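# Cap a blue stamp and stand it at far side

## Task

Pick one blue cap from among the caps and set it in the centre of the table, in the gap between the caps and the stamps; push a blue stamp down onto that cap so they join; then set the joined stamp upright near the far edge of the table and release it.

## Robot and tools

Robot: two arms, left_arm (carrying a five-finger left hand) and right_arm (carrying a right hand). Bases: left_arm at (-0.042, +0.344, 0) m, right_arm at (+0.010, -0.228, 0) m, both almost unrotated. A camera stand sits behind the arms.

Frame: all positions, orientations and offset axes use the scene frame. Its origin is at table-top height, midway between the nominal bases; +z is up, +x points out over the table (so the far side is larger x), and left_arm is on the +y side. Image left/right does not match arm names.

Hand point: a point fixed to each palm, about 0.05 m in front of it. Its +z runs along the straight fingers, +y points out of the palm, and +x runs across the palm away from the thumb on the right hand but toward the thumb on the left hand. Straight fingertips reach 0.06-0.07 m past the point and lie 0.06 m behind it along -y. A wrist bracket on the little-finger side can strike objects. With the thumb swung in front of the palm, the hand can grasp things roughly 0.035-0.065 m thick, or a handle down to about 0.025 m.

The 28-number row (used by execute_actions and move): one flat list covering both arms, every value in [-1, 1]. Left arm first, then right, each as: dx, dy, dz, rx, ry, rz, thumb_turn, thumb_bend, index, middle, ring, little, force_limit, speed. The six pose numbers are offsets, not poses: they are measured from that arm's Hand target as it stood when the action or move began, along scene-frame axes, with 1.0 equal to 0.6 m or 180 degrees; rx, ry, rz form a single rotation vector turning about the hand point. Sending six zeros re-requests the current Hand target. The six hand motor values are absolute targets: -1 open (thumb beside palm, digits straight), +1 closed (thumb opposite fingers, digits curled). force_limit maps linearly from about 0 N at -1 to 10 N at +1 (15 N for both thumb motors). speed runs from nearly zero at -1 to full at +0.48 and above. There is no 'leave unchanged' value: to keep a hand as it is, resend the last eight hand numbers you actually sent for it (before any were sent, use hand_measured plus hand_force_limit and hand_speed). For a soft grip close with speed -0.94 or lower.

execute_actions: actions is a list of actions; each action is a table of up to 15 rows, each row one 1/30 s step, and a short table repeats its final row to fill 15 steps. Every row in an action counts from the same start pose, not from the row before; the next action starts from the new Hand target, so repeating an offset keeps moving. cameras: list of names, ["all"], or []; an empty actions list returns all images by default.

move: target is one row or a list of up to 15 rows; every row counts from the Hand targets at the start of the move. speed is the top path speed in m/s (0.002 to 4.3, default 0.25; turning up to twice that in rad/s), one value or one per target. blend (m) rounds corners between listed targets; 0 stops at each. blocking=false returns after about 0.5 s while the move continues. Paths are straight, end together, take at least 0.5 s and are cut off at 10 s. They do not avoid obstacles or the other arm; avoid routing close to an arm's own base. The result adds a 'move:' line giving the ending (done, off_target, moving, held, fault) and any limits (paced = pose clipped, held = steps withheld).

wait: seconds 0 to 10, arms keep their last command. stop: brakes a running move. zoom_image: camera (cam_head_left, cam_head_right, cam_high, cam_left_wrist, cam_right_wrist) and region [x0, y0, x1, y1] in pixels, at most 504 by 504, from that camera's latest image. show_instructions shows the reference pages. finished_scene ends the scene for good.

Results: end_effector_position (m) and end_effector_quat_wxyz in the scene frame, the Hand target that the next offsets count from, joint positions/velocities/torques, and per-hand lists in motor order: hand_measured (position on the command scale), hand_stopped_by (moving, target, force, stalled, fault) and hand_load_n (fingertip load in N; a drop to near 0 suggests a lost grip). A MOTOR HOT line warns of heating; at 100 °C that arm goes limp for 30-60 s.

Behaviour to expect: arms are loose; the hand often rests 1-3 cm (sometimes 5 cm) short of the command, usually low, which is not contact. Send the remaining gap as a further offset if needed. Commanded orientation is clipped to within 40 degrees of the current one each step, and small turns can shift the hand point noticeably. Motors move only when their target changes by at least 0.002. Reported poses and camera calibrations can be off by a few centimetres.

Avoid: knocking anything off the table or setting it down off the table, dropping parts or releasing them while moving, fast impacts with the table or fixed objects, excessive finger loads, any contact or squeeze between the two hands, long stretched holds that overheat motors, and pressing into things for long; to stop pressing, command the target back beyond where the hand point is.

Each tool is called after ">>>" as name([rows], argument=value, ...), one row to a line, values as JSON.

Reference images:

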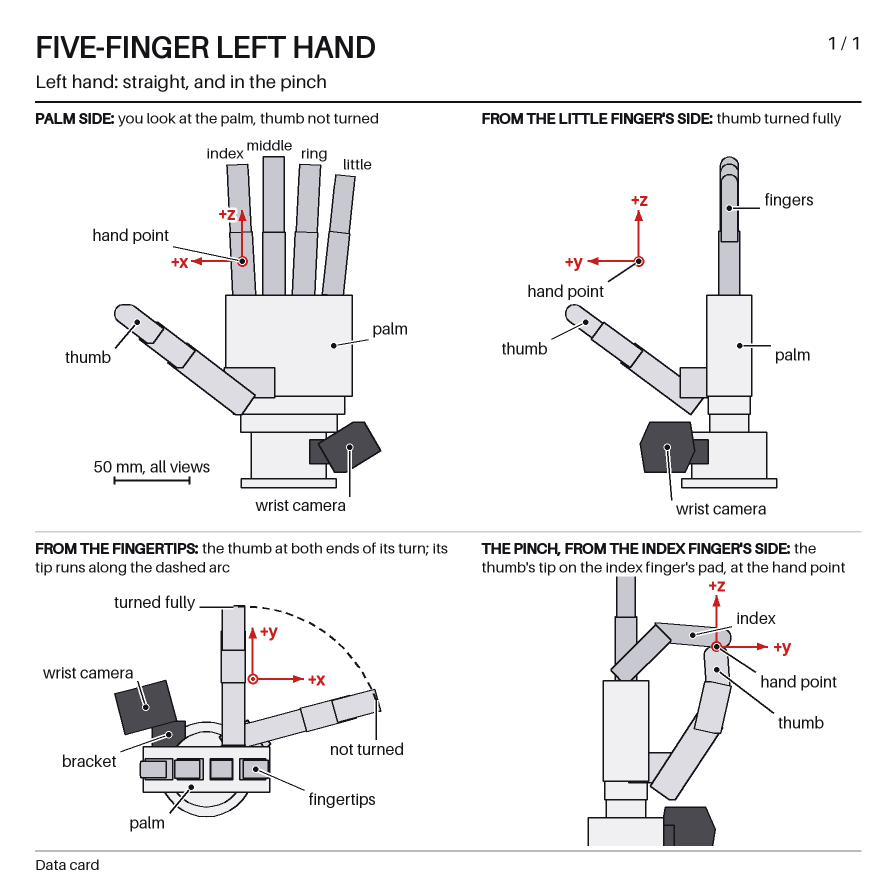

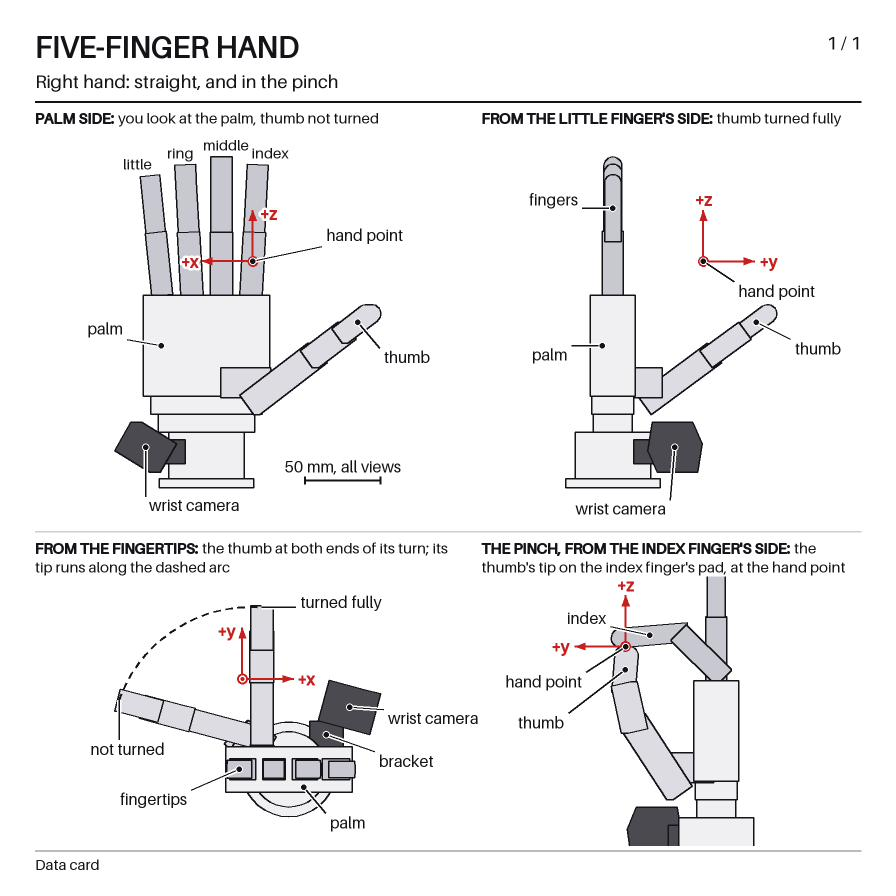

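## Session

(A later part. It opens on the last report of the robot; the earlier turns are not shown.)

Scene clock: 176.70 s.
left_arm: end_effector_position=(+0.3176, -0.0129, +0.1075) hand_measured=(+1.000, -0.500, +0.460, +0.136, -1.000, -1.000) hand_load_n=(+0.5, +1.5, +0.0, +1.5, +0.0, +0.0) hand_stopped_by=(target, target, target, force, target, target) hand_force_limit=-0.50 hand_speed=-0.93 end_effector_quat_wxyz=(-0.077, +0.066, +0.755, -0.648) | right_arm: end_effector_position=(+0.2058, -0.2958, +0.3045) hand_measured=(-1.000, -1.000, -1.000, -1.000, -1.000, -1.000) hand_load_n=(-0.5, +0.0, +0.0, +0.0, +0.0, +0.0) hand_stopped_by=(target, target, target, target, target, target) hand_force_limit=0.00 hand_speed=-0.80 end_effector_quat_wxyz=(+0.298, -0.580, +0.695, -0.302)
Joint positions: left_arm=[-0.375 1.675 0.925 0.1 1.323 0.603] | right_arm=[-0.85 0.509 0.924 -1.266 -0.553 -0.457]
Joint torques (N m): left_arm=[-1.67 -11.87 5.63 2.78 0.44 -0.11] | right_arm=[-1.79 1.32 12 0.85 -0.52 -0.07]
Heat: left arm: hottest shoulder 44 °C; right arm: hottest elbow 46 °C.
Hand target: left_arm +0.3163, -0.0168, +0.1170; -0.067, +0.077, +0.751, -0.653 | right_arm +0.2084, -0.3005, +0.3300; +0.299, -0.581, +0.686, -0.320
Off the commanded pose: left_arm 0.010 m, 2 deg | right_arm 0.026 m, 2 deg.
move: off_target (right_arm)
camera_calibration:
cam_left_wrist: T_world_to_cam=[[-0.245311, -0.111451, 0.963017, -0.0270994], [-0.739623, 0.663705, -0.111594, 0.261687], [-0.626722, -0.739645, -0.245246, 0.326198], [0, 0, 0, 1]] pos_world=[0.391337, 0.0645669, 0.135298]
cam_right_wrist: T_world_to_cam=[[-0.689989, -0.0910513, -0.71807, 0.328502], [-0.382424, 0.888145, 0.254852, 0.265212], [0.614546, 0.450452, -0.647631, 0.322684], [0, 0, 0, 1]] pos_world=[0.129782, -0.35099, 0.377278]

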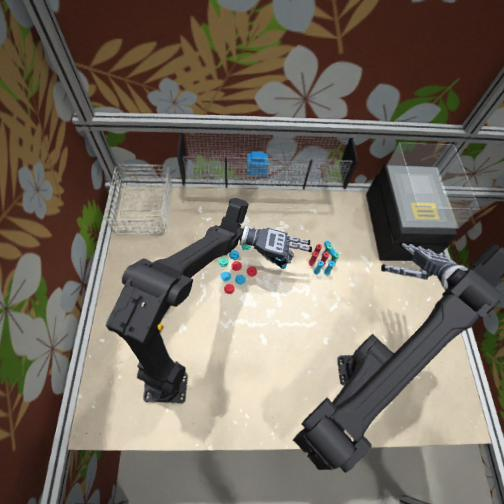

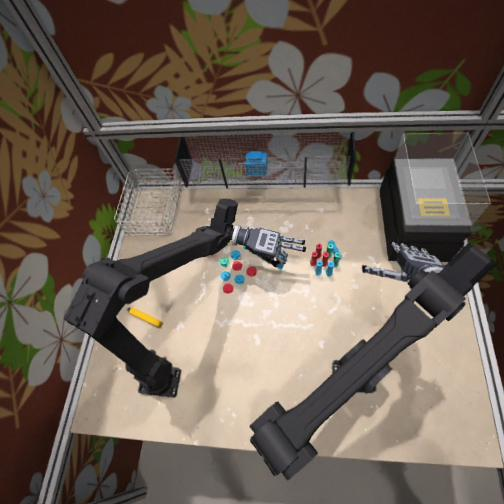

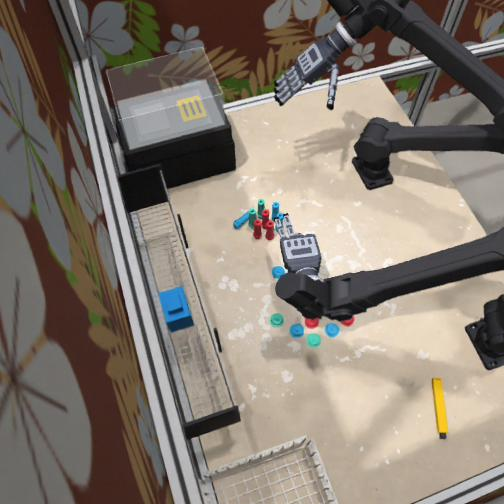

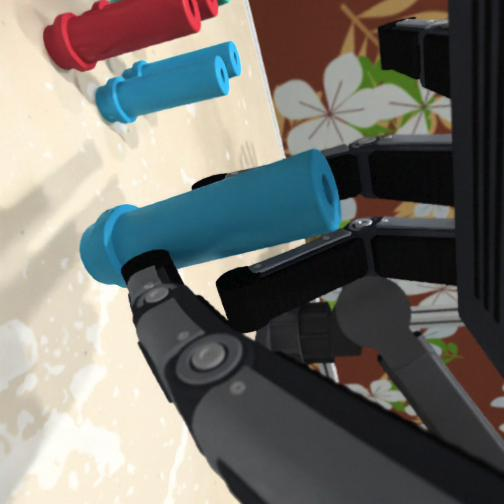

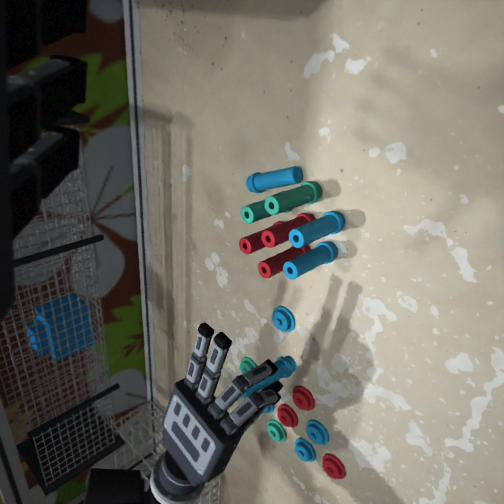

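>>> move(target=[0,0,-0.065,0,0,0,1,-0.5,0.46,0.46,-1,-1,-0.5,-0.93,0,0,0,0,0,0,-1,-1,-1,-1,-1,-1,0,-0.8], cameras=["cam_left_wrist","cam_right_wrist"], speed=0.05)

>>> zoom_image(camera="cam_right_wrist", region=[240, 290, 360, 410])

Scene clock: 179.27 s.
left_arm: end_effector_position=(+0.3183, -0.0132, +0.0831) hand_measured=(+1.000, -0.500, +0.460, +0.136, -1.000, -1.000) hand_load_n=(+0.5, +2.0, +0.0, +1.5, +0.0, +0.0) hand_stopped_by=(target, target, target, force, target, target) hand_force_limit=-0.50 hand_speed=-0.93 end_effector_quat_wxyz=(-0.065, +0.075, +0.752, -0.651) | right_arm: end_effector_position=(+0.2058, -0.2958, +0.3045) hand_measured=(-1.000, -1.000, -1.000, -1.000, -1.000, -1.000) hand_load_n=(+0.0, +0.0, -0.5, +0.0, +0.0, +0.0) hand_stopped_by=(target, target, target, target, target, target) hand_force_limit=0.00 hand_speed=-0.80 end_effector_quat_wxyz=(+0.298, -0.580, +0.695, -0.302)
Joint positions: left_arm=[-0.375 1.722 0.894 0.212 1.321 0.601] | right_arm=[-0.85 0.509 0.924 -1.266 -0.553 -0.457]
Joint torques (N m): left_arm=[-1.55 -10.29 5.22 2.85 0.44 -0.16] | right_arm=[-1.79 1.38 12 0.85 -0.52 -0.07]
Heat: left arm: hottest shoulder 44 °C; right arm: hottest elbow 46 °C.
Hand target: left_arm +0.3163, -0.0168, +0.0780; -0.067, +0.077, +0.751, -0.653 | right_arm +0.2084, -0.3005, +0.3300; +0.299, -0.581, +0.686, -0.320
Off the commanded pose: left_arm 0.007 m, 0 deg | right_arm 0.026 m, 2 deg.
move: off_target (right_arm)
camera_calibration:
cam_left_wrist: T_world_to_cam=[[-0.273865, -0.100176, 0.956537, 0.00641975], [-0.736775, 0.661121, -0.141707, 0.261276], [-0.618191, -0.743561, -0.254865, 0.318527], [0, 0, 0, 1]] pos_world=[0.39117, 0.0647521, 0.112065]
cam_right_wrist: T_world_to_cam=[[-0.689989, -0.0910513, -0.71807, 0.328502], [-0.382424, 0.888145, 0.254852, 0.265212], [0.614546, 0.450452, -0.647631, 0.322684], [0, 0, 0, 1]] pos_world=[0.129782, -0.35099, 0.377278]
Images, in order (width x height): cam_left_wrist 504x504, cam_right_wrist 504x504.

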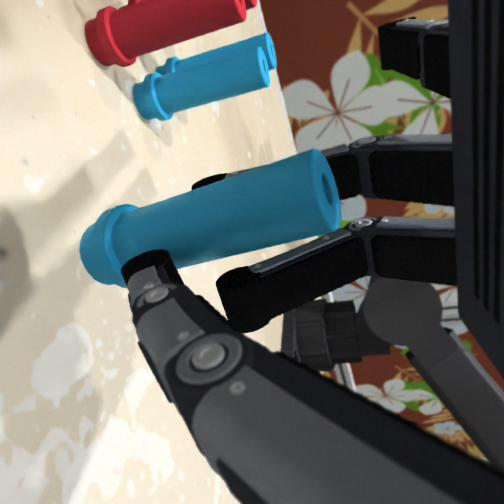

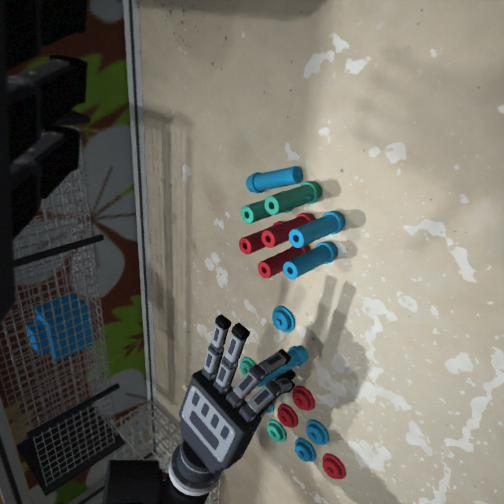

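Scaled by 4.200 from the camera's 504x504 image, which has a finer 720x720 frame.

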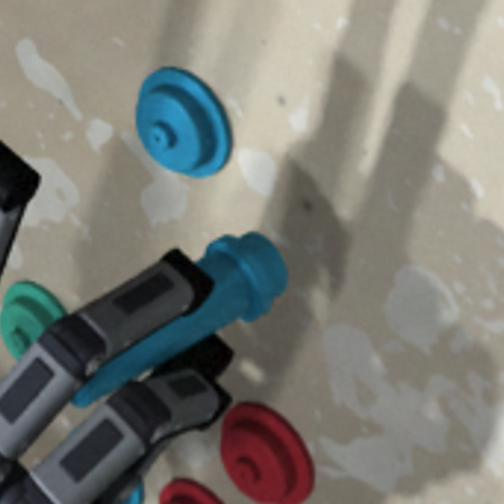

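>>> move(target=[0,0,-0.05,0,0,0,1,-0.5,0.46,0.46,-1,-1,-0.5,-0.93,0,0,0,0,0,0,-1,-1,-1,-1,-1,-1,0,-0.8], cameras=["cam_left_wrist","cam_right_wrist"], speed=0.05)

>>> zoom_image(camera="cam_right_wrist", region=[240, 290, 360, 410])

Scene clock: 181.33 s.
left_arm: end_effector_position=(+0.3192, -0.0136, +0.0540) hand_measured=(+1.000, -0.500, +0.460, +0.136, -1.000, -1.000) hand_load_n=(+0.0, +1.5, +0.0, +1.5, +0.0, +0.0) hand_stopped_by=(target, target, target, force, target, target) hand_force_limit=-0.50 hand_speed=-0.93 end_effector_quat_wxyz=(-0.064, +0.076, +0.752, -0.652) | right_arm: end_effector_position=(+0.2058, -0.2958, +0.3045) hand_measured=(-1.000, -1.000, -1.000, -1.000, -1.000, -1.000) hand_load_n=(+0.0, +0.0, +0.0, +0.0, +0.0, +0.0) hand_stopped_by=(target, target, target, target, target, target) hand_force_limit=0.00 hand_speed=-0.80 end_effector_quat_wxyz=(+0.298, -0.580, +0.695, -0.302)
Joint positions: left_arm=[-0.375 1.79 0.88 0.297 1.321 0.601] | right_arm=[-0.85 0.509 0.924 -1.266 -0.553 -0.457]
Joint torques (N m): left_arm=[-1.55 -9.35 4.72 2.8 0.41 -0.18] | right_arm=[-1.79 1.32 11.99 0.85 -0.52 -0.07]
Heat: left arm: hottest shoulder 44 °C; right arm: hottest elbow 46 °C.
Hand target: left_arm +0.3163, -0.0168, +0.0480; -0.067, +0.077, +0.751, -0.653 | right_arm +0.2084, -0.3005, +0.3300; +0.299, -0.581, +0.686, -0.320
Off the commanded pose: left_arm 0.007 m, 0 deg | right_arm 0.026 m, 2 deg.
move: off_target (right_arm)
camera_calibration:
cam_left_wrist: T_world_to_cam=[[-0.276569, -0.0990136, 0.95588, 0.0352957], [-0.736415, 0.660894, -0.144612, 0.258086], [-0.617417, -0.743919, -0.255698, 0.311221], [0, 0, 0, 1]] pos_world=[0.391973, 0.0644508, 0.0831624]
cam_right_wrist: T_world_to_cam=[[-0.689989, -0.0910513, -0.71807, 0.328502], [-0.382424, 0.888145, 0.254852, 0.265212], [0.614546, 0.450452, -0.647631, 0.322684], [0, 0, 0, 1]] pos_world=[0.129782, -0.35099, 0.377278]
Images, in order (width x height): cam_left_wrist 504x504, cam_right_wrist 504x504.

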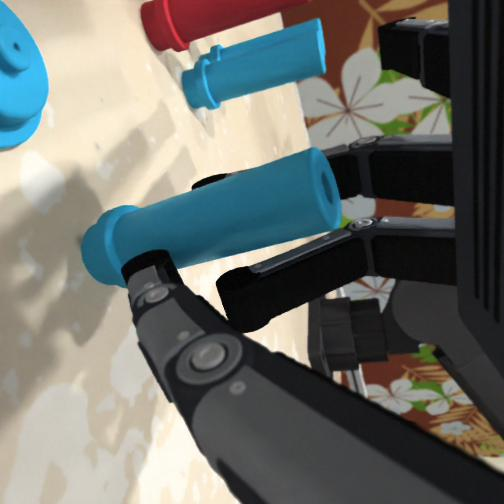

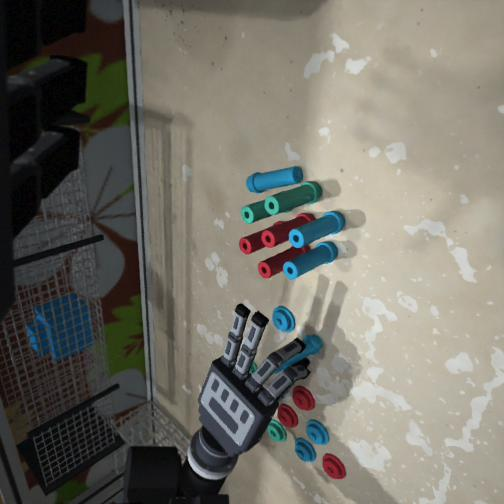

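Scaled by 4.200 from the camera's 504x504 image, which has a finer 720x720 frame.

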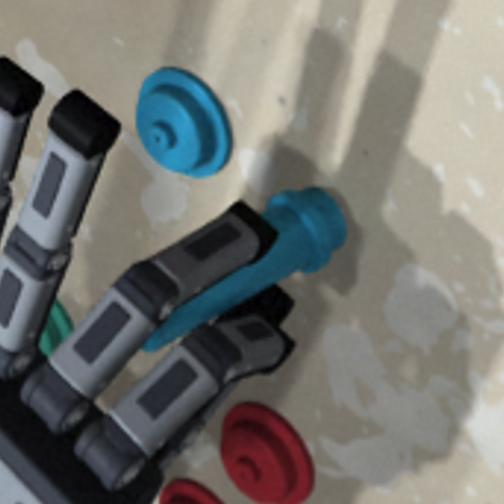

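>>> move(target=[0,0,-0.013,0,0,0,1,-0.5,0.46,0.46,-1,-1,-0.5,-0.93,0,0,0,0,0,0,-1,-1,-1,-1,-1,-1,0,-0.8], cameras=["cam_left_wrist"], speed=0.05)

>>> zoom_image(camera="cam_left_wrist", region=[40, 100, 360, 340])

Scene clock: 183.40 s.
left_arm: end_effector_position=(+0.3203, -0.0140, +0.0465) hand_measured=(+1.000, -0.500, +0.460, +0.138, -1.000, -1.000) hand_load_n=(+0.0, +0.0, +0.0, +0.0, +0.0, +0.0) hand_stopped_by=(target, target, target, force, target, target) hand_force_limit=-0.50 hand_speed=-0.93 end_effector_quat_wxyz=(-0.063, +0.077, +0.752, -0.652) | right_arm: end_effector_position=(+0.2058, -0.2958, +0.3045) hand_measured=(-1.000, -1.000, -1.000, -1.000, -1.000, -1.000) hand_load_n=(-0.5, +0.0, +0.0, +0.0, +0.0, +0.0) hand_stopped_by=(target, target, target, target, target, target) hand_force_limit=0.00 hand_speed=-0.80 end_effector_quat_wxyz=(+0.298, -0.580, +0.695, -0.302)
Joint positions: left_arm=[-0.375 1.81 0.88 0.318 1.321 0.601] | right_arm=[-0.85 0.509 0.924 -1.266 -0.553 -0.457]
Joint torques (N m): left_arm=[-1.38 -10.29 4.41 2.71 0.42 -0.19] | right_arm=[-1.85 1.32 11.99 0.85 -0.52 -0.07]
Heat: left arm: hottest shoulder 44 °C; right arm: hottest elbow 46 °C.
Hand target: left_arm +0.3163, -0.0168, +0.0402; -0.067, +0.077, +0.751, -0.653 | right_arm +0.2084, -0.3005, +0.3300; +0.299, -0.581, +0.686, -0.320
Off the commanded pose: left_arm 0.008 m, 0 deg | right_arm 0.026 m, 2 deg.
move: off_target (right_arm)
camera_calibration:
cam_left_wrist: T_world_to_cam=[[-0.277894, -0.0984339, 0.955555, 0.0432116], [-0.736151, 0.660881, -0.146008, 0.258005], [-0.617136, -0.744007, -0.256117, 0.30955], [0, 0, 0, 1]] pos_world=[0.392974, 0.0640505, 0.075661]
Images, in order (width x height): cam_left_wrist 504x504.

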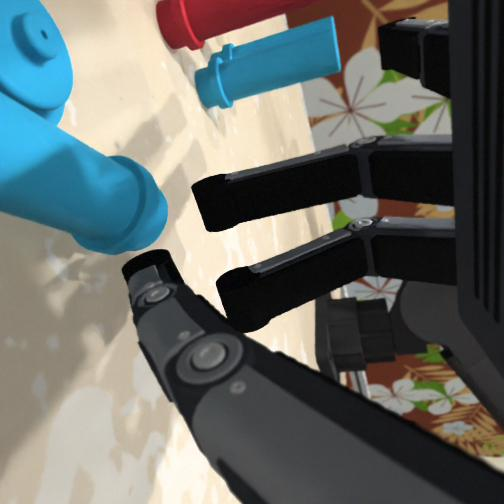

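Scaled by 1.575 from the camera's 504x504 image, which has a finer 720x720 frame.

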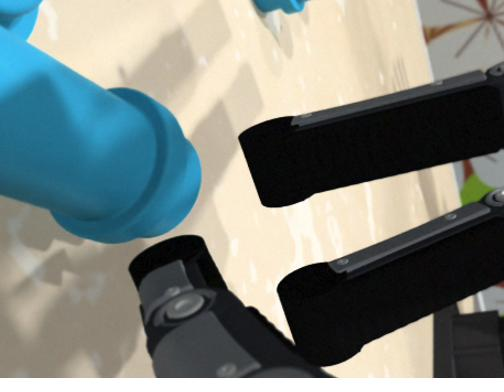

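>>> execute_actions(actions=[])

>>> zoom_image(camera="cam_right_wrist", region=[240, 270, 380, 410])

Scene clock: 183.60 s.
left_arm: end_effector_position=(+0.3203, -0.0140, +0.0465) hand_measured=(+1.000, -0.500, +0.460, +0.138, -1.000, -1.000) hand_load_n=(+0.0, +0.0, +0.0, +0.0, +0.0, +0.0) hand_stopped_by=(target, target, target, force, target, target) hand_force_limit=-0.50 hand_speed=-0.93 end_effector_quat_wxyz=(-0.063, +0.077, +0.752, -0.652) | right_arm: end_effector_position=(+0.2058, -0.2958, +0.3045) hand_measured=(-1.000, -1.000, -1.000, -1.000, -1.000, -1.000) hand_load_n=(-0.5, +0.0, +0.0, +0.0, +0.0, -0.5) hand_stopped_by=(target, target, target, target, target, target) hand_force_limit=0.00 hand_speed=-0.80 end_effector_quat_wxyz=(+0.298, -0.580, +0.695, -0.302)
Joint positions: left_arm=[-0.375 1.81 0.88 0.318 1.321 0.601] | right_arm=[-0.85 0.509 0.924 -1.266 -0.553 -0.457]
Joint velocities: within noise
Joint torques (N m): left_arm=[-1.55 -9.76 4.49 2.65 0.41 -0.13] | right_arm=[-1.79 1.32 11.99 0.85 -0.52 -0.07]
Heat: left arm: hottest shoulder 44 °C; right arm: hottest elbow 46 °C.
Hand target: left_arm +0.3163, -0.0168, +0.0402; -0.067, +0.077, +0.751, -0.653 | right_arm +0.2084, -0.3005, +0.3300; +0.299, -0.581, +0.686, -0.320
Off the commanded pose: left_arm 0.008 m, 0 deg | right_arm 0.026 m, 2 deg.
camera_calibration:
cam_left_wrist: T_world_to_cam=[[-0.277894, -0.0984339, 0.955555, 0.0432116], [-0.736151, 0.660881, -0.146008, 0.258005], [-0.617136, -0.744007, -0.256117, 0.30955], [0, 0, 0, 1]] pos_world=[0.392974, 0.0640505, 0.075661]
cam_right_wrist: T_world_to_cam=[[-0.689989, -0.0910513, -0.71807, 0.328502], [-0.382424, 0.888145, 0.254852, 0.265212], [0.614546, 0.450452, -0.647631, 0.322684], [0, 0, 0, 1]] pos_world=[0.129782, -0.35099, 0.377278]

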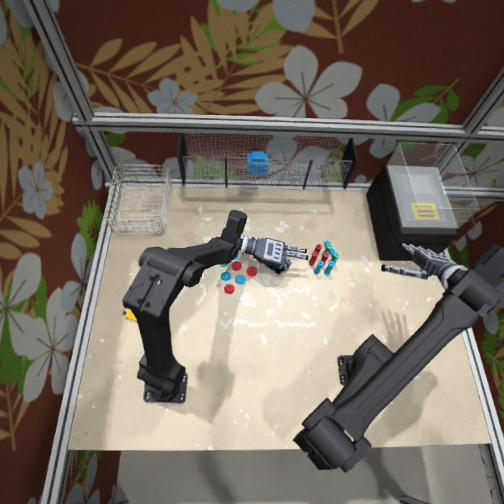

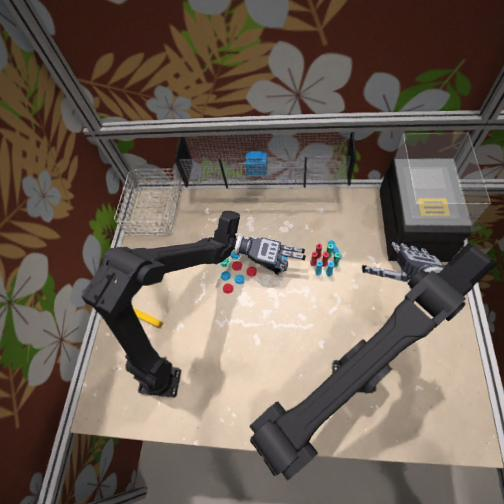

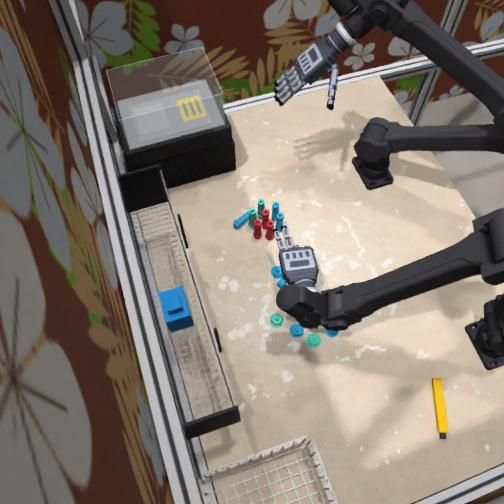

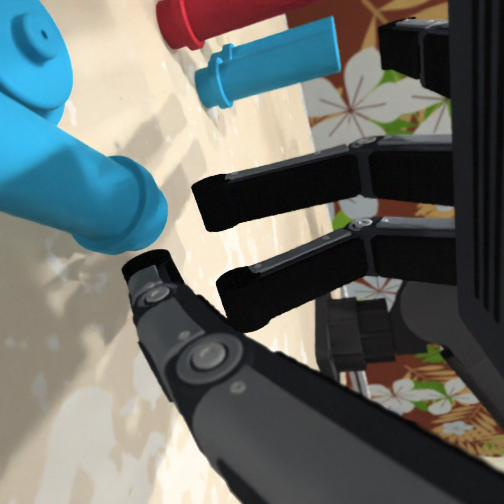

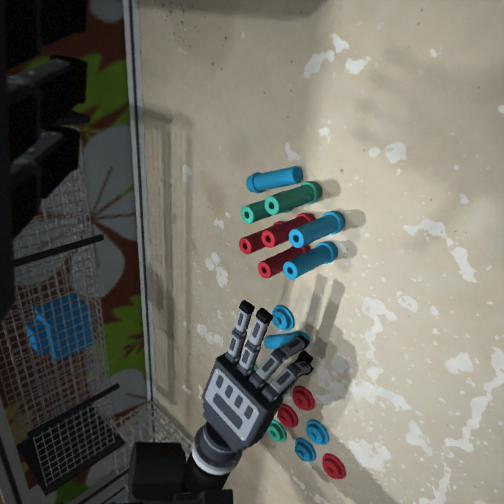

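Scaled by 3.600 from the camera's 504x504 image, which has a finer 720x720 frame.

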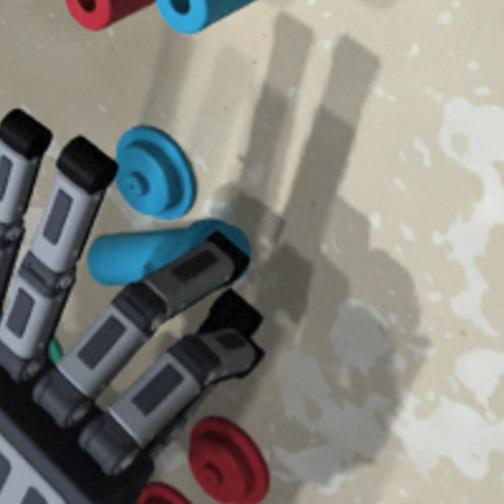

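>>> move([
  [0,0,0.08,0,0,0,1,-0.6,0,0,-1,-1,-0.5,-0.5,0,0,0,0,0,0,-1,-1,-1,-1,-1,-1,0,-0.8],
  [0.04,0.07,0.2,0.16,-0.01,0.04,1,-0.8,0,0,1,1,-0.5,-0.5,0,0,0,0,0,0,-1,-1,-1,-1,-1,-1,0,-0.8],
], cameras=["cam_left_wrist","cam_right_wrist","cam_high"], speed=0.12)

>>> zoom_image(camera="cam_right_wrist", region=[240, 290, 340, 390])

Scene clock: 194.47 s.
left_arm: end_effector_position=(+0.3247, +0.0362, +0.1322) hand_measured=(+1.000, -0.800, +0.000, +0.000, +1.000, +1.000) hand_load_n=(+0.0, +0.0, +0.0, +0.0, +0.0, +0.0) hand_stopped_by=(target, target, target, target, target, target) hand_force_limit=-0.50 hand_speed=-0.50 end_effector_quat_wxyz=(-0.059, -0.006, +0.897, -0.437) | right_arm: end_effector_position=(+0.2058, -0.2958, +0.3045) hand_measured=(-1.000, -1.000, -1.000, -1.000, -1.000, -1.000) hand_load_n=(+0.0, +0.0, +0.0, +0.0, +0.0, +0.0) hand_stopped_by=(target, target, target, target, target, target) hand_force_limit=0.00 hand_speed=-0.80 end_effector_quat_wxyz=(+0.298, -0.580, +0.695, -0.302)
Joint positions: left_arm=[-0.401 1.555 1.161 -0.806 0.856 0.956] | right_arm=[-0.85 0.509 0.924 -1.266 -0.553 -0.457]
Joint torques (N m): left_arm=[-1.38 -11.34 12.14 0.34 0.5 0.25] | right_arm=[-1.73 1.32 11.99 0.87 -0.52 -0.07]
Heat: left arm: hottest elbow 44 °C; right arm: hottest elbow 47 °C.
Hand target: left_arm +0.3403, +0.0252, +0.1602; -0.031, +0.021, +0.894, -0.447 | right_arm +0.2084, -0.3005, +0.3300; +0.299, -0.581, +0.686, -0.320
Off the commanded pose: left_arm 0.034 m, 5 deg | right_arm 0.026 m, 2 deg.
move: off_target (left_arm, right_arm); target 2's new numbers were sent with left_arm's hand 0.035 m and 5 deg from that target
camera_calibration:
cam_left_wrist: T_world_to_cam=[[-0.187712, -0.599414, 0.778118, -0.0202586], [-0.812867, 0.539504, 0.219505, 0.221604], [-0.551372, -0.591303, -0.588515, 0.388622], [0, 0, 0, 1]] pos_world=[0.390606, 0.0980937, 0.19583]
cam_right_wrist: T_world_to_cam=[[-0.689989, -0.0910513, -0.71807, 0.328502], [-0.382424, 0.888145, 0.254852, 0.265212], [0.614546, 0.450452, -0.647631, 0.322684], [0, 0, 0, 1]] pos_world=[0.129782, -0.35099, 0.377278]
Images, in order (width x height): cam_high 504x504, cam_left_wrist 504x504, cam_right_wrist 504x504.

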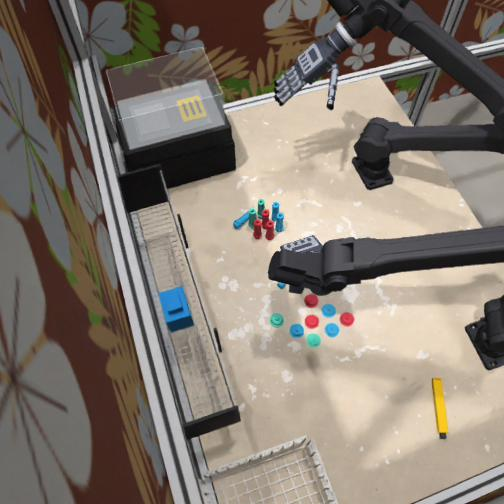

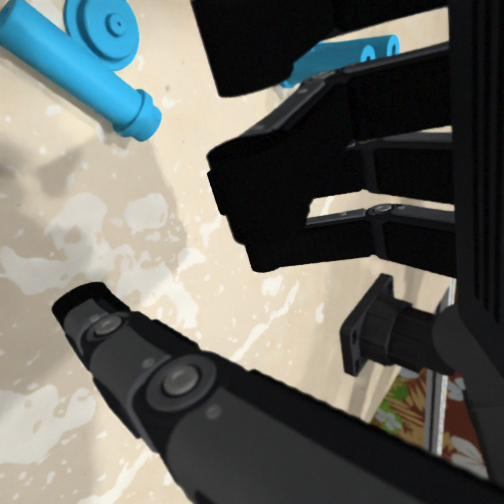

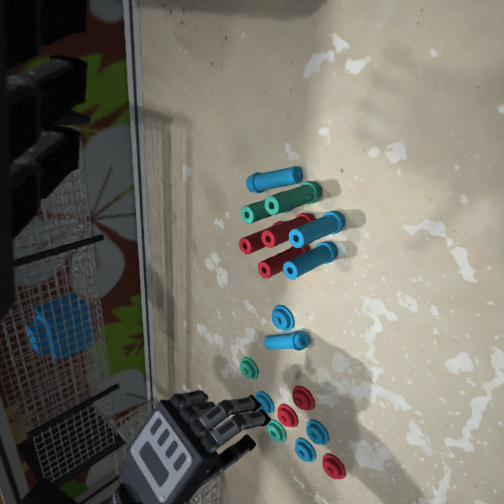

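Scaled by 5.040 from the camera's 504x504 image, which has a finer 720x720 frame.

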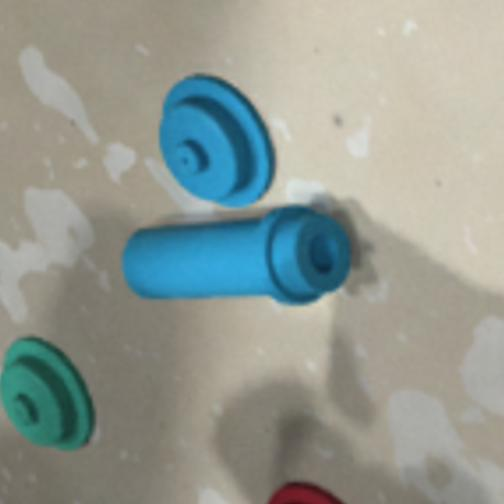

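>>> move(target=[-0.017,0.03,0.12,-0.1793,-0.4855,-0.1419,1,-0.8,0,0,1,1,-0.5,-0.5,0,0,0,0,0,0,-1,-1,-1,-1,-1,-1,0,-0.8], cameras=["all"], speed=0.2)

Scene clock: 202.90 s.
left_arm: end_effector_position=(+0.3258, +0.0365, +0.2340) hand_measured=(+1.000, -0.800, +0.000, +0.000, +1.000, +1.000) hand_load_n=(+0.5, +0.0, +0.0, -0.5, +0.0, +0.0) hand_stopped_by=(target, target, target, target, target, target) hand_force_limit=-0.50 hand_speed=-0.50 end_effector_quat_wxyz=(+0.495, +0.505, +0.499, -0.501) | right_arm: end_effector_position=(+0.2058, -0.2958, +0.3045) hand_measured=(-1.000, -1.000, -1.000, -1.000, -1.000, -1.000) hand_load_n=(+0.0, +0.0, +0.0, +0.0, +0.0, +0.0) hand_stopped_by=(target, target, target, target, target, target) hand_force_limit=0.00 hand_speed=-0.80 end_effector_quat_wxyz=(+0.298, -0.580, +0.695, -0.302)
Joint positions: left_arm=[-0.318 1.233 0.547 0.66 1.235 1.594] | right_arm=[-0.85 0.509 0.924 -1.266 -0.553 -0.457]
Joint torques (N m): left_arm=[0.03 -3.9 5.97 3.08 0.25 -0.11] | right_arm=[-1.79 1.32 11.99 0.87 -0.52 -0.07]
Heat: left arm: hottest elbow 44 °C; right arm: hottest elbow 47 °C.
Hand target: left_arm +0.3301, +0.0432, +0.2322; +0.500, +0.501, +0.500, -0.500 | right_arm +0.2084, -0.3005, +0.3300; +0.299, -0.581, +0.686, -0.320
Off the commanded pose: left_arm 0.008 m, 1 deg | right_arm 0.026 m, 2 deg.
move: off_target (right_arm)
camera_calibration:
cam_left_wrist: T_world_to_cam=[[-0.968854, -0.000150741, -0.247634, 0.37354], [0.217015, 0.481149, -0.849353, 0.116781], [0.119277, -0.876639, -0.46613, 0.212599], [0, 0, 0, 1]] pos_world=[0.311205, 0.130239, 0.290788]
cam_right_wrist: T_world_to_cam=[[-0.689989, -0.0910513, -0.71807, 0.328502], [-0.382424, 0.888145, 0.254852, 0.265212], [0.614546, 0.450452, -0.647631, 0.322684], [0, 0, 0, 1]] pos_world=[0.129782, -0.35099, 0.377278]

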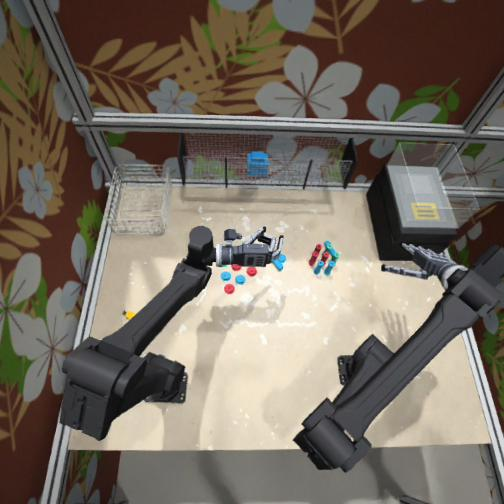

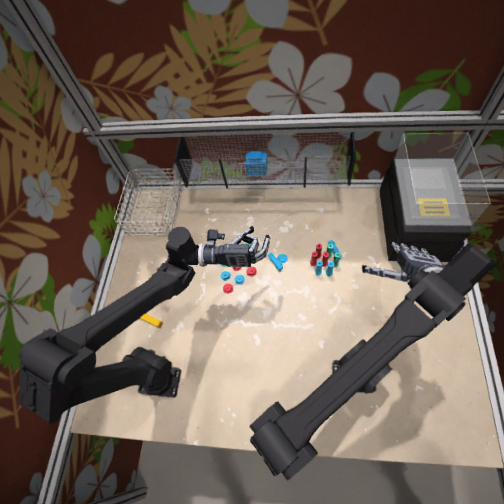

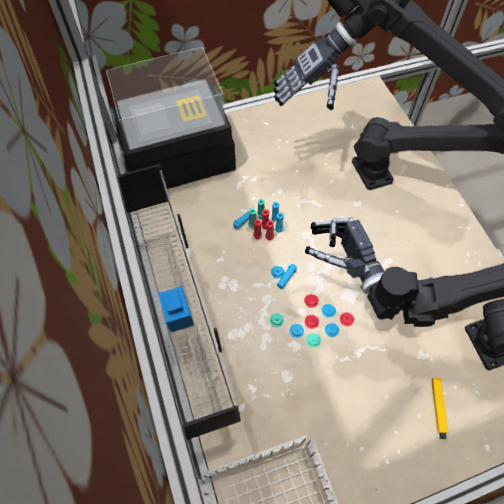

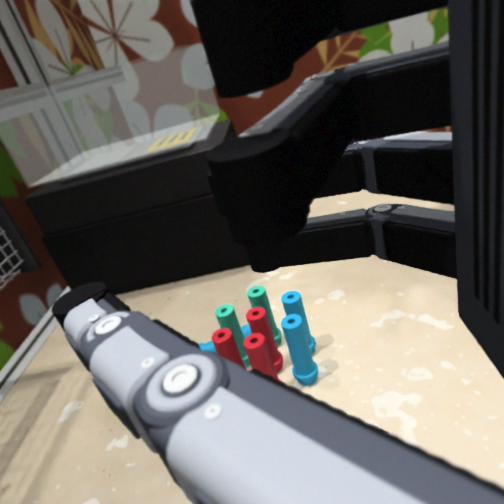

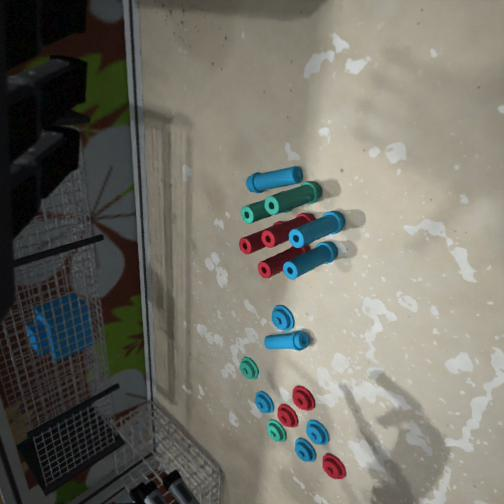

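>>> move([
  [0.08,-0.05,-0.03,-0.0416,0.5269,0.3144,1,-0.65,0.05,0.05,1,1,-0.5,-0.5,0,0,0,0,0,0,-1,-1,-1,-1,-1,-1,0,-0.8],
  [0.0887,-0.088,-0.17,-0.0416,0.5269,0.3144,1,-0.65,0.05,0.05,1,1,-0.5,-0.5,0,0,0,0,0,0,-1,-1,-1,-1,-1,-1,0,-0.8],
], cameras=["cam_left_wrist","cam_right_wrist","cam_high"], speed=0.2)

Scene clock: 212.17 s.
left_arm: end_effector_position=(+0.3806, -0.0021, +0.1284) hand_measured=(+1.000, -0.650, +0.050, +0.050, +1.000, +1.000) hand_load_n=(+0.0, +0.0, +0.0, +0.0, +0.0, +0.0) hand_stopped_by=(target, target, target, target, target, target) hand_force_limit=-0.50 hand_speed=-0.50 end_effector_quat_wxyz=(+0.167, -0.306, +0.826, -0.443) | right_arm: end_effector_position=(+0.2058, -0.2958, +0.3045) hand_measured=(-1.000, -1.000, -1.000, -1.000, -1.000, -1.000) hand_load_n=(-0.5, +0.0, +0.0, +0.0, +0.0, +0.0) hand_stopped_by=(target, target, target, target, target, target) hand_force_limit=0.00 hand_speed=-0.80 end_effector_quat_wxyz=(+0.298, -0.580, +0.695, -0.302)
Joint positions: left_arm=[-0.534 1.425 0.913 -0.092 0.241 0.169] | right_arm=[-0.85 0.509 0.924 -1.266 -0.553 -0.457]
Joint torques (N m): left_arm=[-1.79 -8 7.6 3.3 0 -0.17] | right_arm=[-1.79 1.32 11.99 0.87 -0.52 -0.07]
Heat: left arm: hottest elbow 44 °C; right arm: hottest elbow 47 °C.
Hand target: left_arm +0.3833, -0.0096, +0.1302; +0.170, -0.306, +0.819, -0.455 | right_arm +0.2084, -0.3005, +0.3300; +0.299, -0.581, +0.686, -0.320
Off the commanded pose: left_arm 0.008 m, 2 deg | right_arm 0.026 m, 2 deg.
move: off_target (right_arm)
camera_calibration:
cam_left_wrist: T_world_to_cam=[[0.166435, -0.57769, 0.799108, -0.167213], [-0.982115, -0.169466, 0.0820405, 0.369078], [0.088028, -0.798471, -0.595563, 0.151634], [0, 0, 0, 1]] pos_world=[0.376959, 0.0870246, 0.19365]
cam_right_wrist: T_world_to_cam=[[-0.689989, -0.0910513, -0.71807, 0.328502], [-0.382424, 0.888145, 0.254852, 0.265212], [0.614546, 0.450452, -0.647631, 0.322684], [0, 0, 0, 1]] pos_world=[0.129782, -0.35099, 0.377278]
Images, in order (width x height): cam_high 504x504, cam_left_wrist 504x504, cam_right_wrist 504x504.

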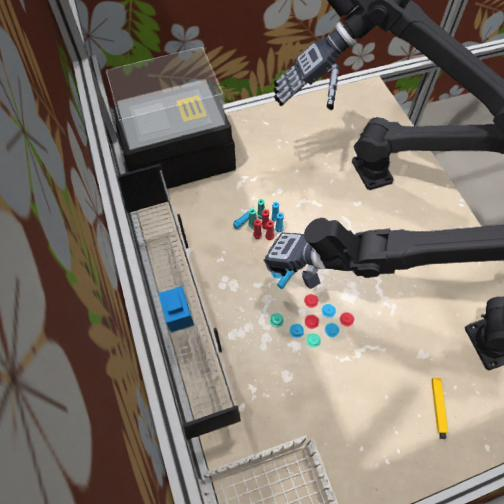

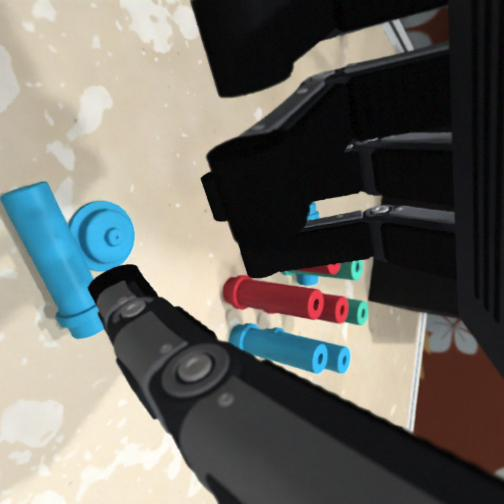

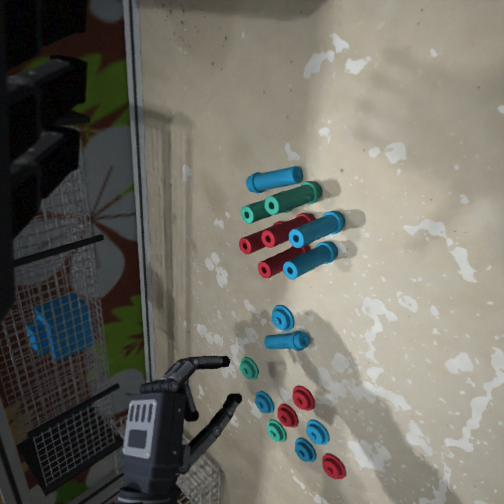

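>>> move(target=[0.0067,-0.0173,-0.088,0,0,-0.022,1,-0.65,0.05,0.05,1,1,-0.5,-0.5,0,0,0,0,0,0,-1,-1,-1,-1,-1,-1,0,-0.8], cameras=["cam_left_wrist","cam_right_wrist"], speed=0.1)

Scene clock: 214.47 s.
left_arm: end_effector_position=(+0.3851, -0.0157, +0.0795) hand_measured=(+1.000, -0.650, +0.050, +0.050, +1.000, +1.000) hand_load_n=(+0.0, +0.0, +0.0, +0.0, +0.0, +0.0) hand_stopped_by=(target, target, target, target, target, target) hand_force_limit=-0.50 hand_speed=-0.50 end_effector_quat_wxyz=(+0.147, -0.294, +0.829, -0.452) | right_arm: end_effector_position=(+0.2058, -0.2958, +0.3045) hand_measured=(-1.000, -1.000, -1.000, -1.000, -1.000, -1.000) hand_load_n=(+0.0, +0.0, +0.0, +0.0, +0.0, +0.0) hand_stopped_by=(target, target, target, target, target, target) hand_force_limit=0.00 hand_speed=-0.80 end_effector_quat_wxyz=(+0.298, -0.580, +0.695, -0.302)
Joint positions: left_arm=[-0.534 1.543 0.887 0.048 0.292 0.172] | right_arm=[-0.85 0.509 0.924 -1.266 -0.553 -0.457]
Joint torques (N m): left_arm=[-1.79 -9.29 6.67 3.37 0.41 0.29] | right_arm=[-1.79 1.32 12 0.85 -0.52 -0.07]
Heat: left arm: hottest elbow 44 °C; right arm: hottest elbow 47 °C.
Hand target: left_arm +0.3873, -0.0200, +0.0774; +0.154, -0.277, +0.829, -0.460 | right_arm +0.2084, -0.3005, +0.3300; +0.299, -0.581, +0.686, -0.320
Off the commanded pose: left_arm 0.005 m, 2 deg | right_arm 0.026 m, 2 deg.
move: off_target (right_arm)
camera_calibration:
cam_left_wrist: T_world_to_cam=[[0.155576, -0.568308, 0.807974, -0.133139], [-0.986889, -0.125006, 0.1021, 0.376147], [0.0429774, -0.813264, -0.580305, 0.12725], [0, 0, 0, 1]] pos_world=[0.386459, 0.0748448, 0.143012]
cam_right_wrist: T_world_to_cam=[[-0.689989, -0.0910513, -0.71807, 0.328502], [-0.382424, 0.888145, 0.254852, 0.265212], [0.614546, 0.450452, -0.647631, 0.322684], [0, 0, 0, 1]] pos_world=[0.129782, -0.35099, 0.377278]
Images, in order (width x height): cam_left_wrist 504x504, cam_right_wrist 504x504.

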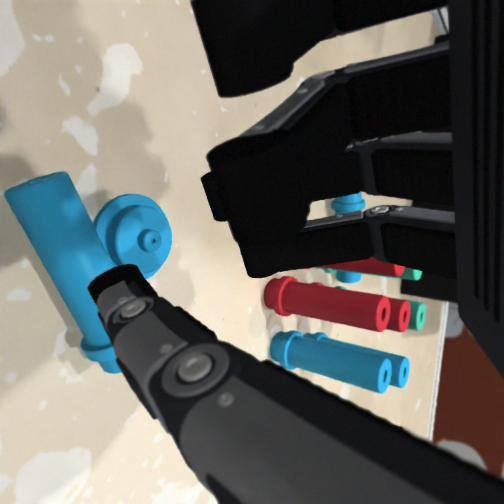

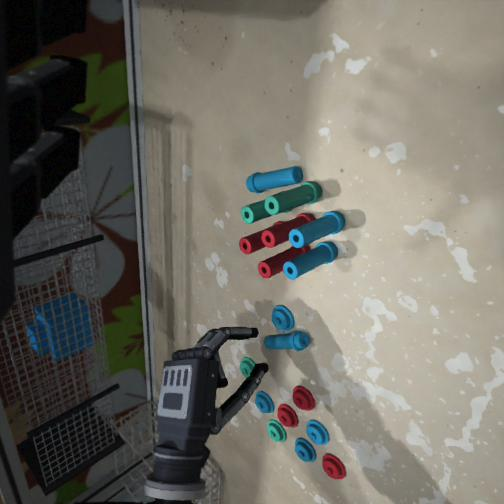

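>>> move(target=[0.0078,0.0307,-0.01,0,0,-0.047,1,-0.65,0.05,0.05,1,1,-0.5,-0.5,0,0,0,0,0,0,-1,-1,-1,-1,-1,-1,0,-0.8], cameras=["cam_left_wrist","cam_right_wrist"], speed=0.1)

Scene clock: 218.20 s.
left_arm: end_effector_position=(+0.3815, -0.0059, +0.0722) hand_measured=(+1.000, -0.650, +0.050, +0.050, +1.000, +1.000) hand_load_n=(+0.0, +0.0, +0.0, +0.0, -0.5, +0.0) hand_stopped_by=(target, target, target, target, target, target) hand_force_limit=-0.50 hand_speed=-0.50 end_effector_quat_wxyz=(+0.116, -0.219, +0.845, -0.473) | right_arm: end_effector_position=(+0.2058, -0.2958, +0.3045) hand_measured=(-1.000, -1.000, -1.000, -1.000, -1.000, -1.000) hand_load_n=(+0.0, +0.0, +0.0, +0.0, +0.0, +0.0) hand_stopped_by=(target, target, target, target, target, target) hand_force_limit=0.00 hand_speed=-0.80 end_effector_quat_wxyz=(+0.298, -0.580, +0.695, -0.302)
Joint positions: left_arm=[-0.479 1.567 0.887 0.048 0.476 0.31] | right_arm=[-0.85 0.509 0.924 -1.266 -0.553 -0.457]
Joint torques (N m): left_arm=[0.15 -8.76 8.34 1.16 0.51 0.26] | right_arm=[-1.79 1.38 12 0.85 -0.52 -0.07]
Heat: left arm: hottest elbow 44 °C; right arm: hottest elbow 47 °C.
Hand target: left_arm +0.3920, -0.0016, +0.0714; +0.120, -0.215, +0.847, -0.470 | right_arm +0.2084, -0.3005, +0.3300; +0.299, -0.581, +0.686, -0.320
Off the commanded pose: left_arm 0.011 m, 1 deg | right_arm 0.026 m, 2 deg.
move: off_target (left_arm, right_arm)
camera_calibration:
cam_left_wrist: T_world_to_cam=[[0.0410205, -0.571768, 0.819389, -0.0782079], [-0.995748, 0.0443034, 0.0807644, 0.380515], [-0.0824802, -0.819218, -0.56752, 0.178016], [0, 0, 0, 1]] pos_world=[0.396788, 0.0842588, 0.134378]
cam_right_wrist: T_world_to_cam=[[-0.689989, -0.0910513, -0.71807, 0.328502], [-0.382424, 0.888145, 0.254852, 0.265212], [0.614546, 0.450452, -0.647631, 0.322684], [0, 0, 0, 1]] pos_world=[0.129782, -0.35099, 0.377278]
Images, in order (width x height): cam_left_wrist 504x504, cam_right_wrist 504x504.

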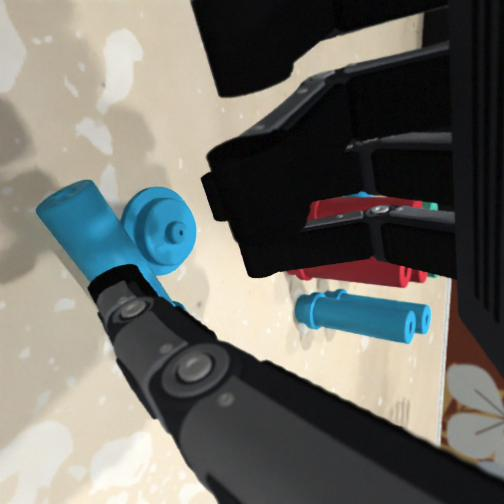

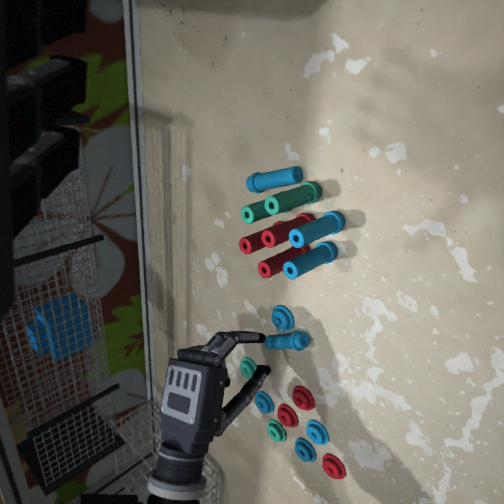

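>>> move(target=[0.0052,0.0072,-0.038,0,0,0.022,1,-0.65,0.05,0.05,1,1,-0.5,-0.5,0,0,0,0,0,0,-1,-1,-1,-1,-1,-1,0,-0.8], cameras=["cam_left_wrist","cam_right_wrist"], speed=0.06)

>>> zoom_image(camera="cam_right_wrist", region=[220, 290, 340, 410])

Scene clock: 221.50 s.
left_arm: end_effector_position=(+0.3877, -0.0010, +0.0525) hand_measured=(+1.000, -0.650, +0.050, +0.050, +1.000, +1.000) hand_load_n=(+0.0, +0.0, +0.0, +0.0, +0.0, +0.0) hand_stopped_by=(target, target, target, target, target, target) hand_force_limit=-0.50 hand_speed=-0.50 end_effector_quat_wxyz=(+0.131, -0.235, +0.846, -0.461) | right_arm: end_effector_position=(+0.2058, -0.2958, +0.3045) hand_measured=(-1.000, -1.000, -1.000, -1.000, -1.000, -1.000) hand_load_n=(+0.0, +0.0, +0.0, +0.0, +0.0, +0.0) hand_stopped_by=(target, target, target, target, target, target) hand_force_limit=0.00 hand_speed=-0.80 end_effector_quat_wxyz=(+0.298, -0.580, +0.695, -0.302)
Joint positions: left_arm=[-0.48 1.6 0.87 0.094 0.425 0.302] | right_arm=[-0.85 0.509 0.924 -1.266 -0.553 -0.457]
Joint torques (N m): left_arm=[-0.38 -8.59 6.05 3.21 0.07 -0.16] | right_arm=[-1.79 1.32 11.99 0.85 -0.52 -0.07]
Heat: left arm: hottest elbow 44 °C; right arm: hottest elbow 47 °C.
Hand target: left_arm +0.3951, +0.0027, +0.0486; +0.136, -0.244, +0.839, -0.466 | right_arm +0.2084, -0.3005, +0.3300; +0.299, -0.581, +0.686, -0.320
Off the commanded pose: left_arm 0.009 m, 2 deg | right_arm 0.026 m, 2 deg.
move: off_target (right_arm)
camera_calibration:
cam_left_wrist: T_world_to_cam=[[0.0610581, -0.589451, 0.805493, -0.0666367], [-0.997185, -0.000829575, 0.0749817, 0.388943], [-0.0435298, -0.807803, -0.587843, 0.157314], [0, 0, 0, 1]] pos_world=[0.398764, 0.0881225, 0.116988]
cam_right_wrist: T_world_to_cam=[[-0.689989, -0.0910513, -0.71807, 0.328502], [-0.382424, 0.888145, 0.254852, 0.265212], [0.614546, 0.450452, -0.647631, 0.322684], [0, 0, 0, 1]] pos_world=[0.129782, -0.35099, 0.377278]
Images, in order (width x height): cam_left_wrist 504x504, cam_right_wrist 504x504.

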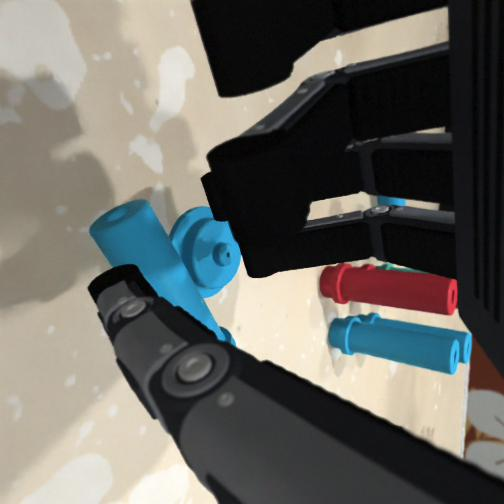

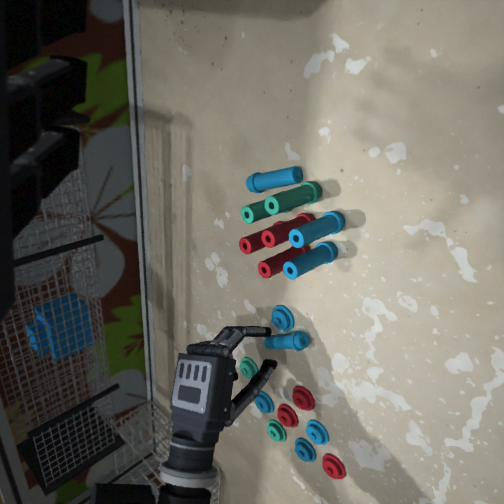

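Scaled by 4.200 from the camera's 504x504 image, which has a finer 720x720 frame.

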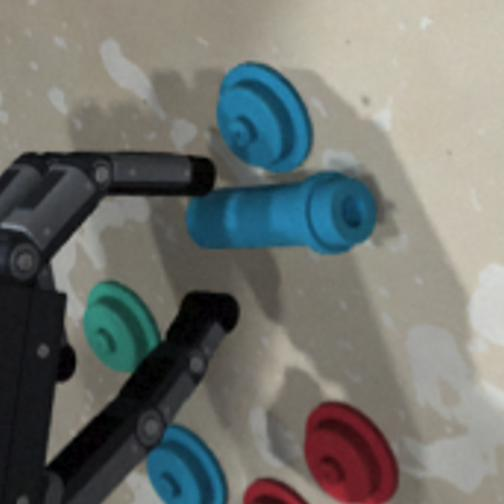

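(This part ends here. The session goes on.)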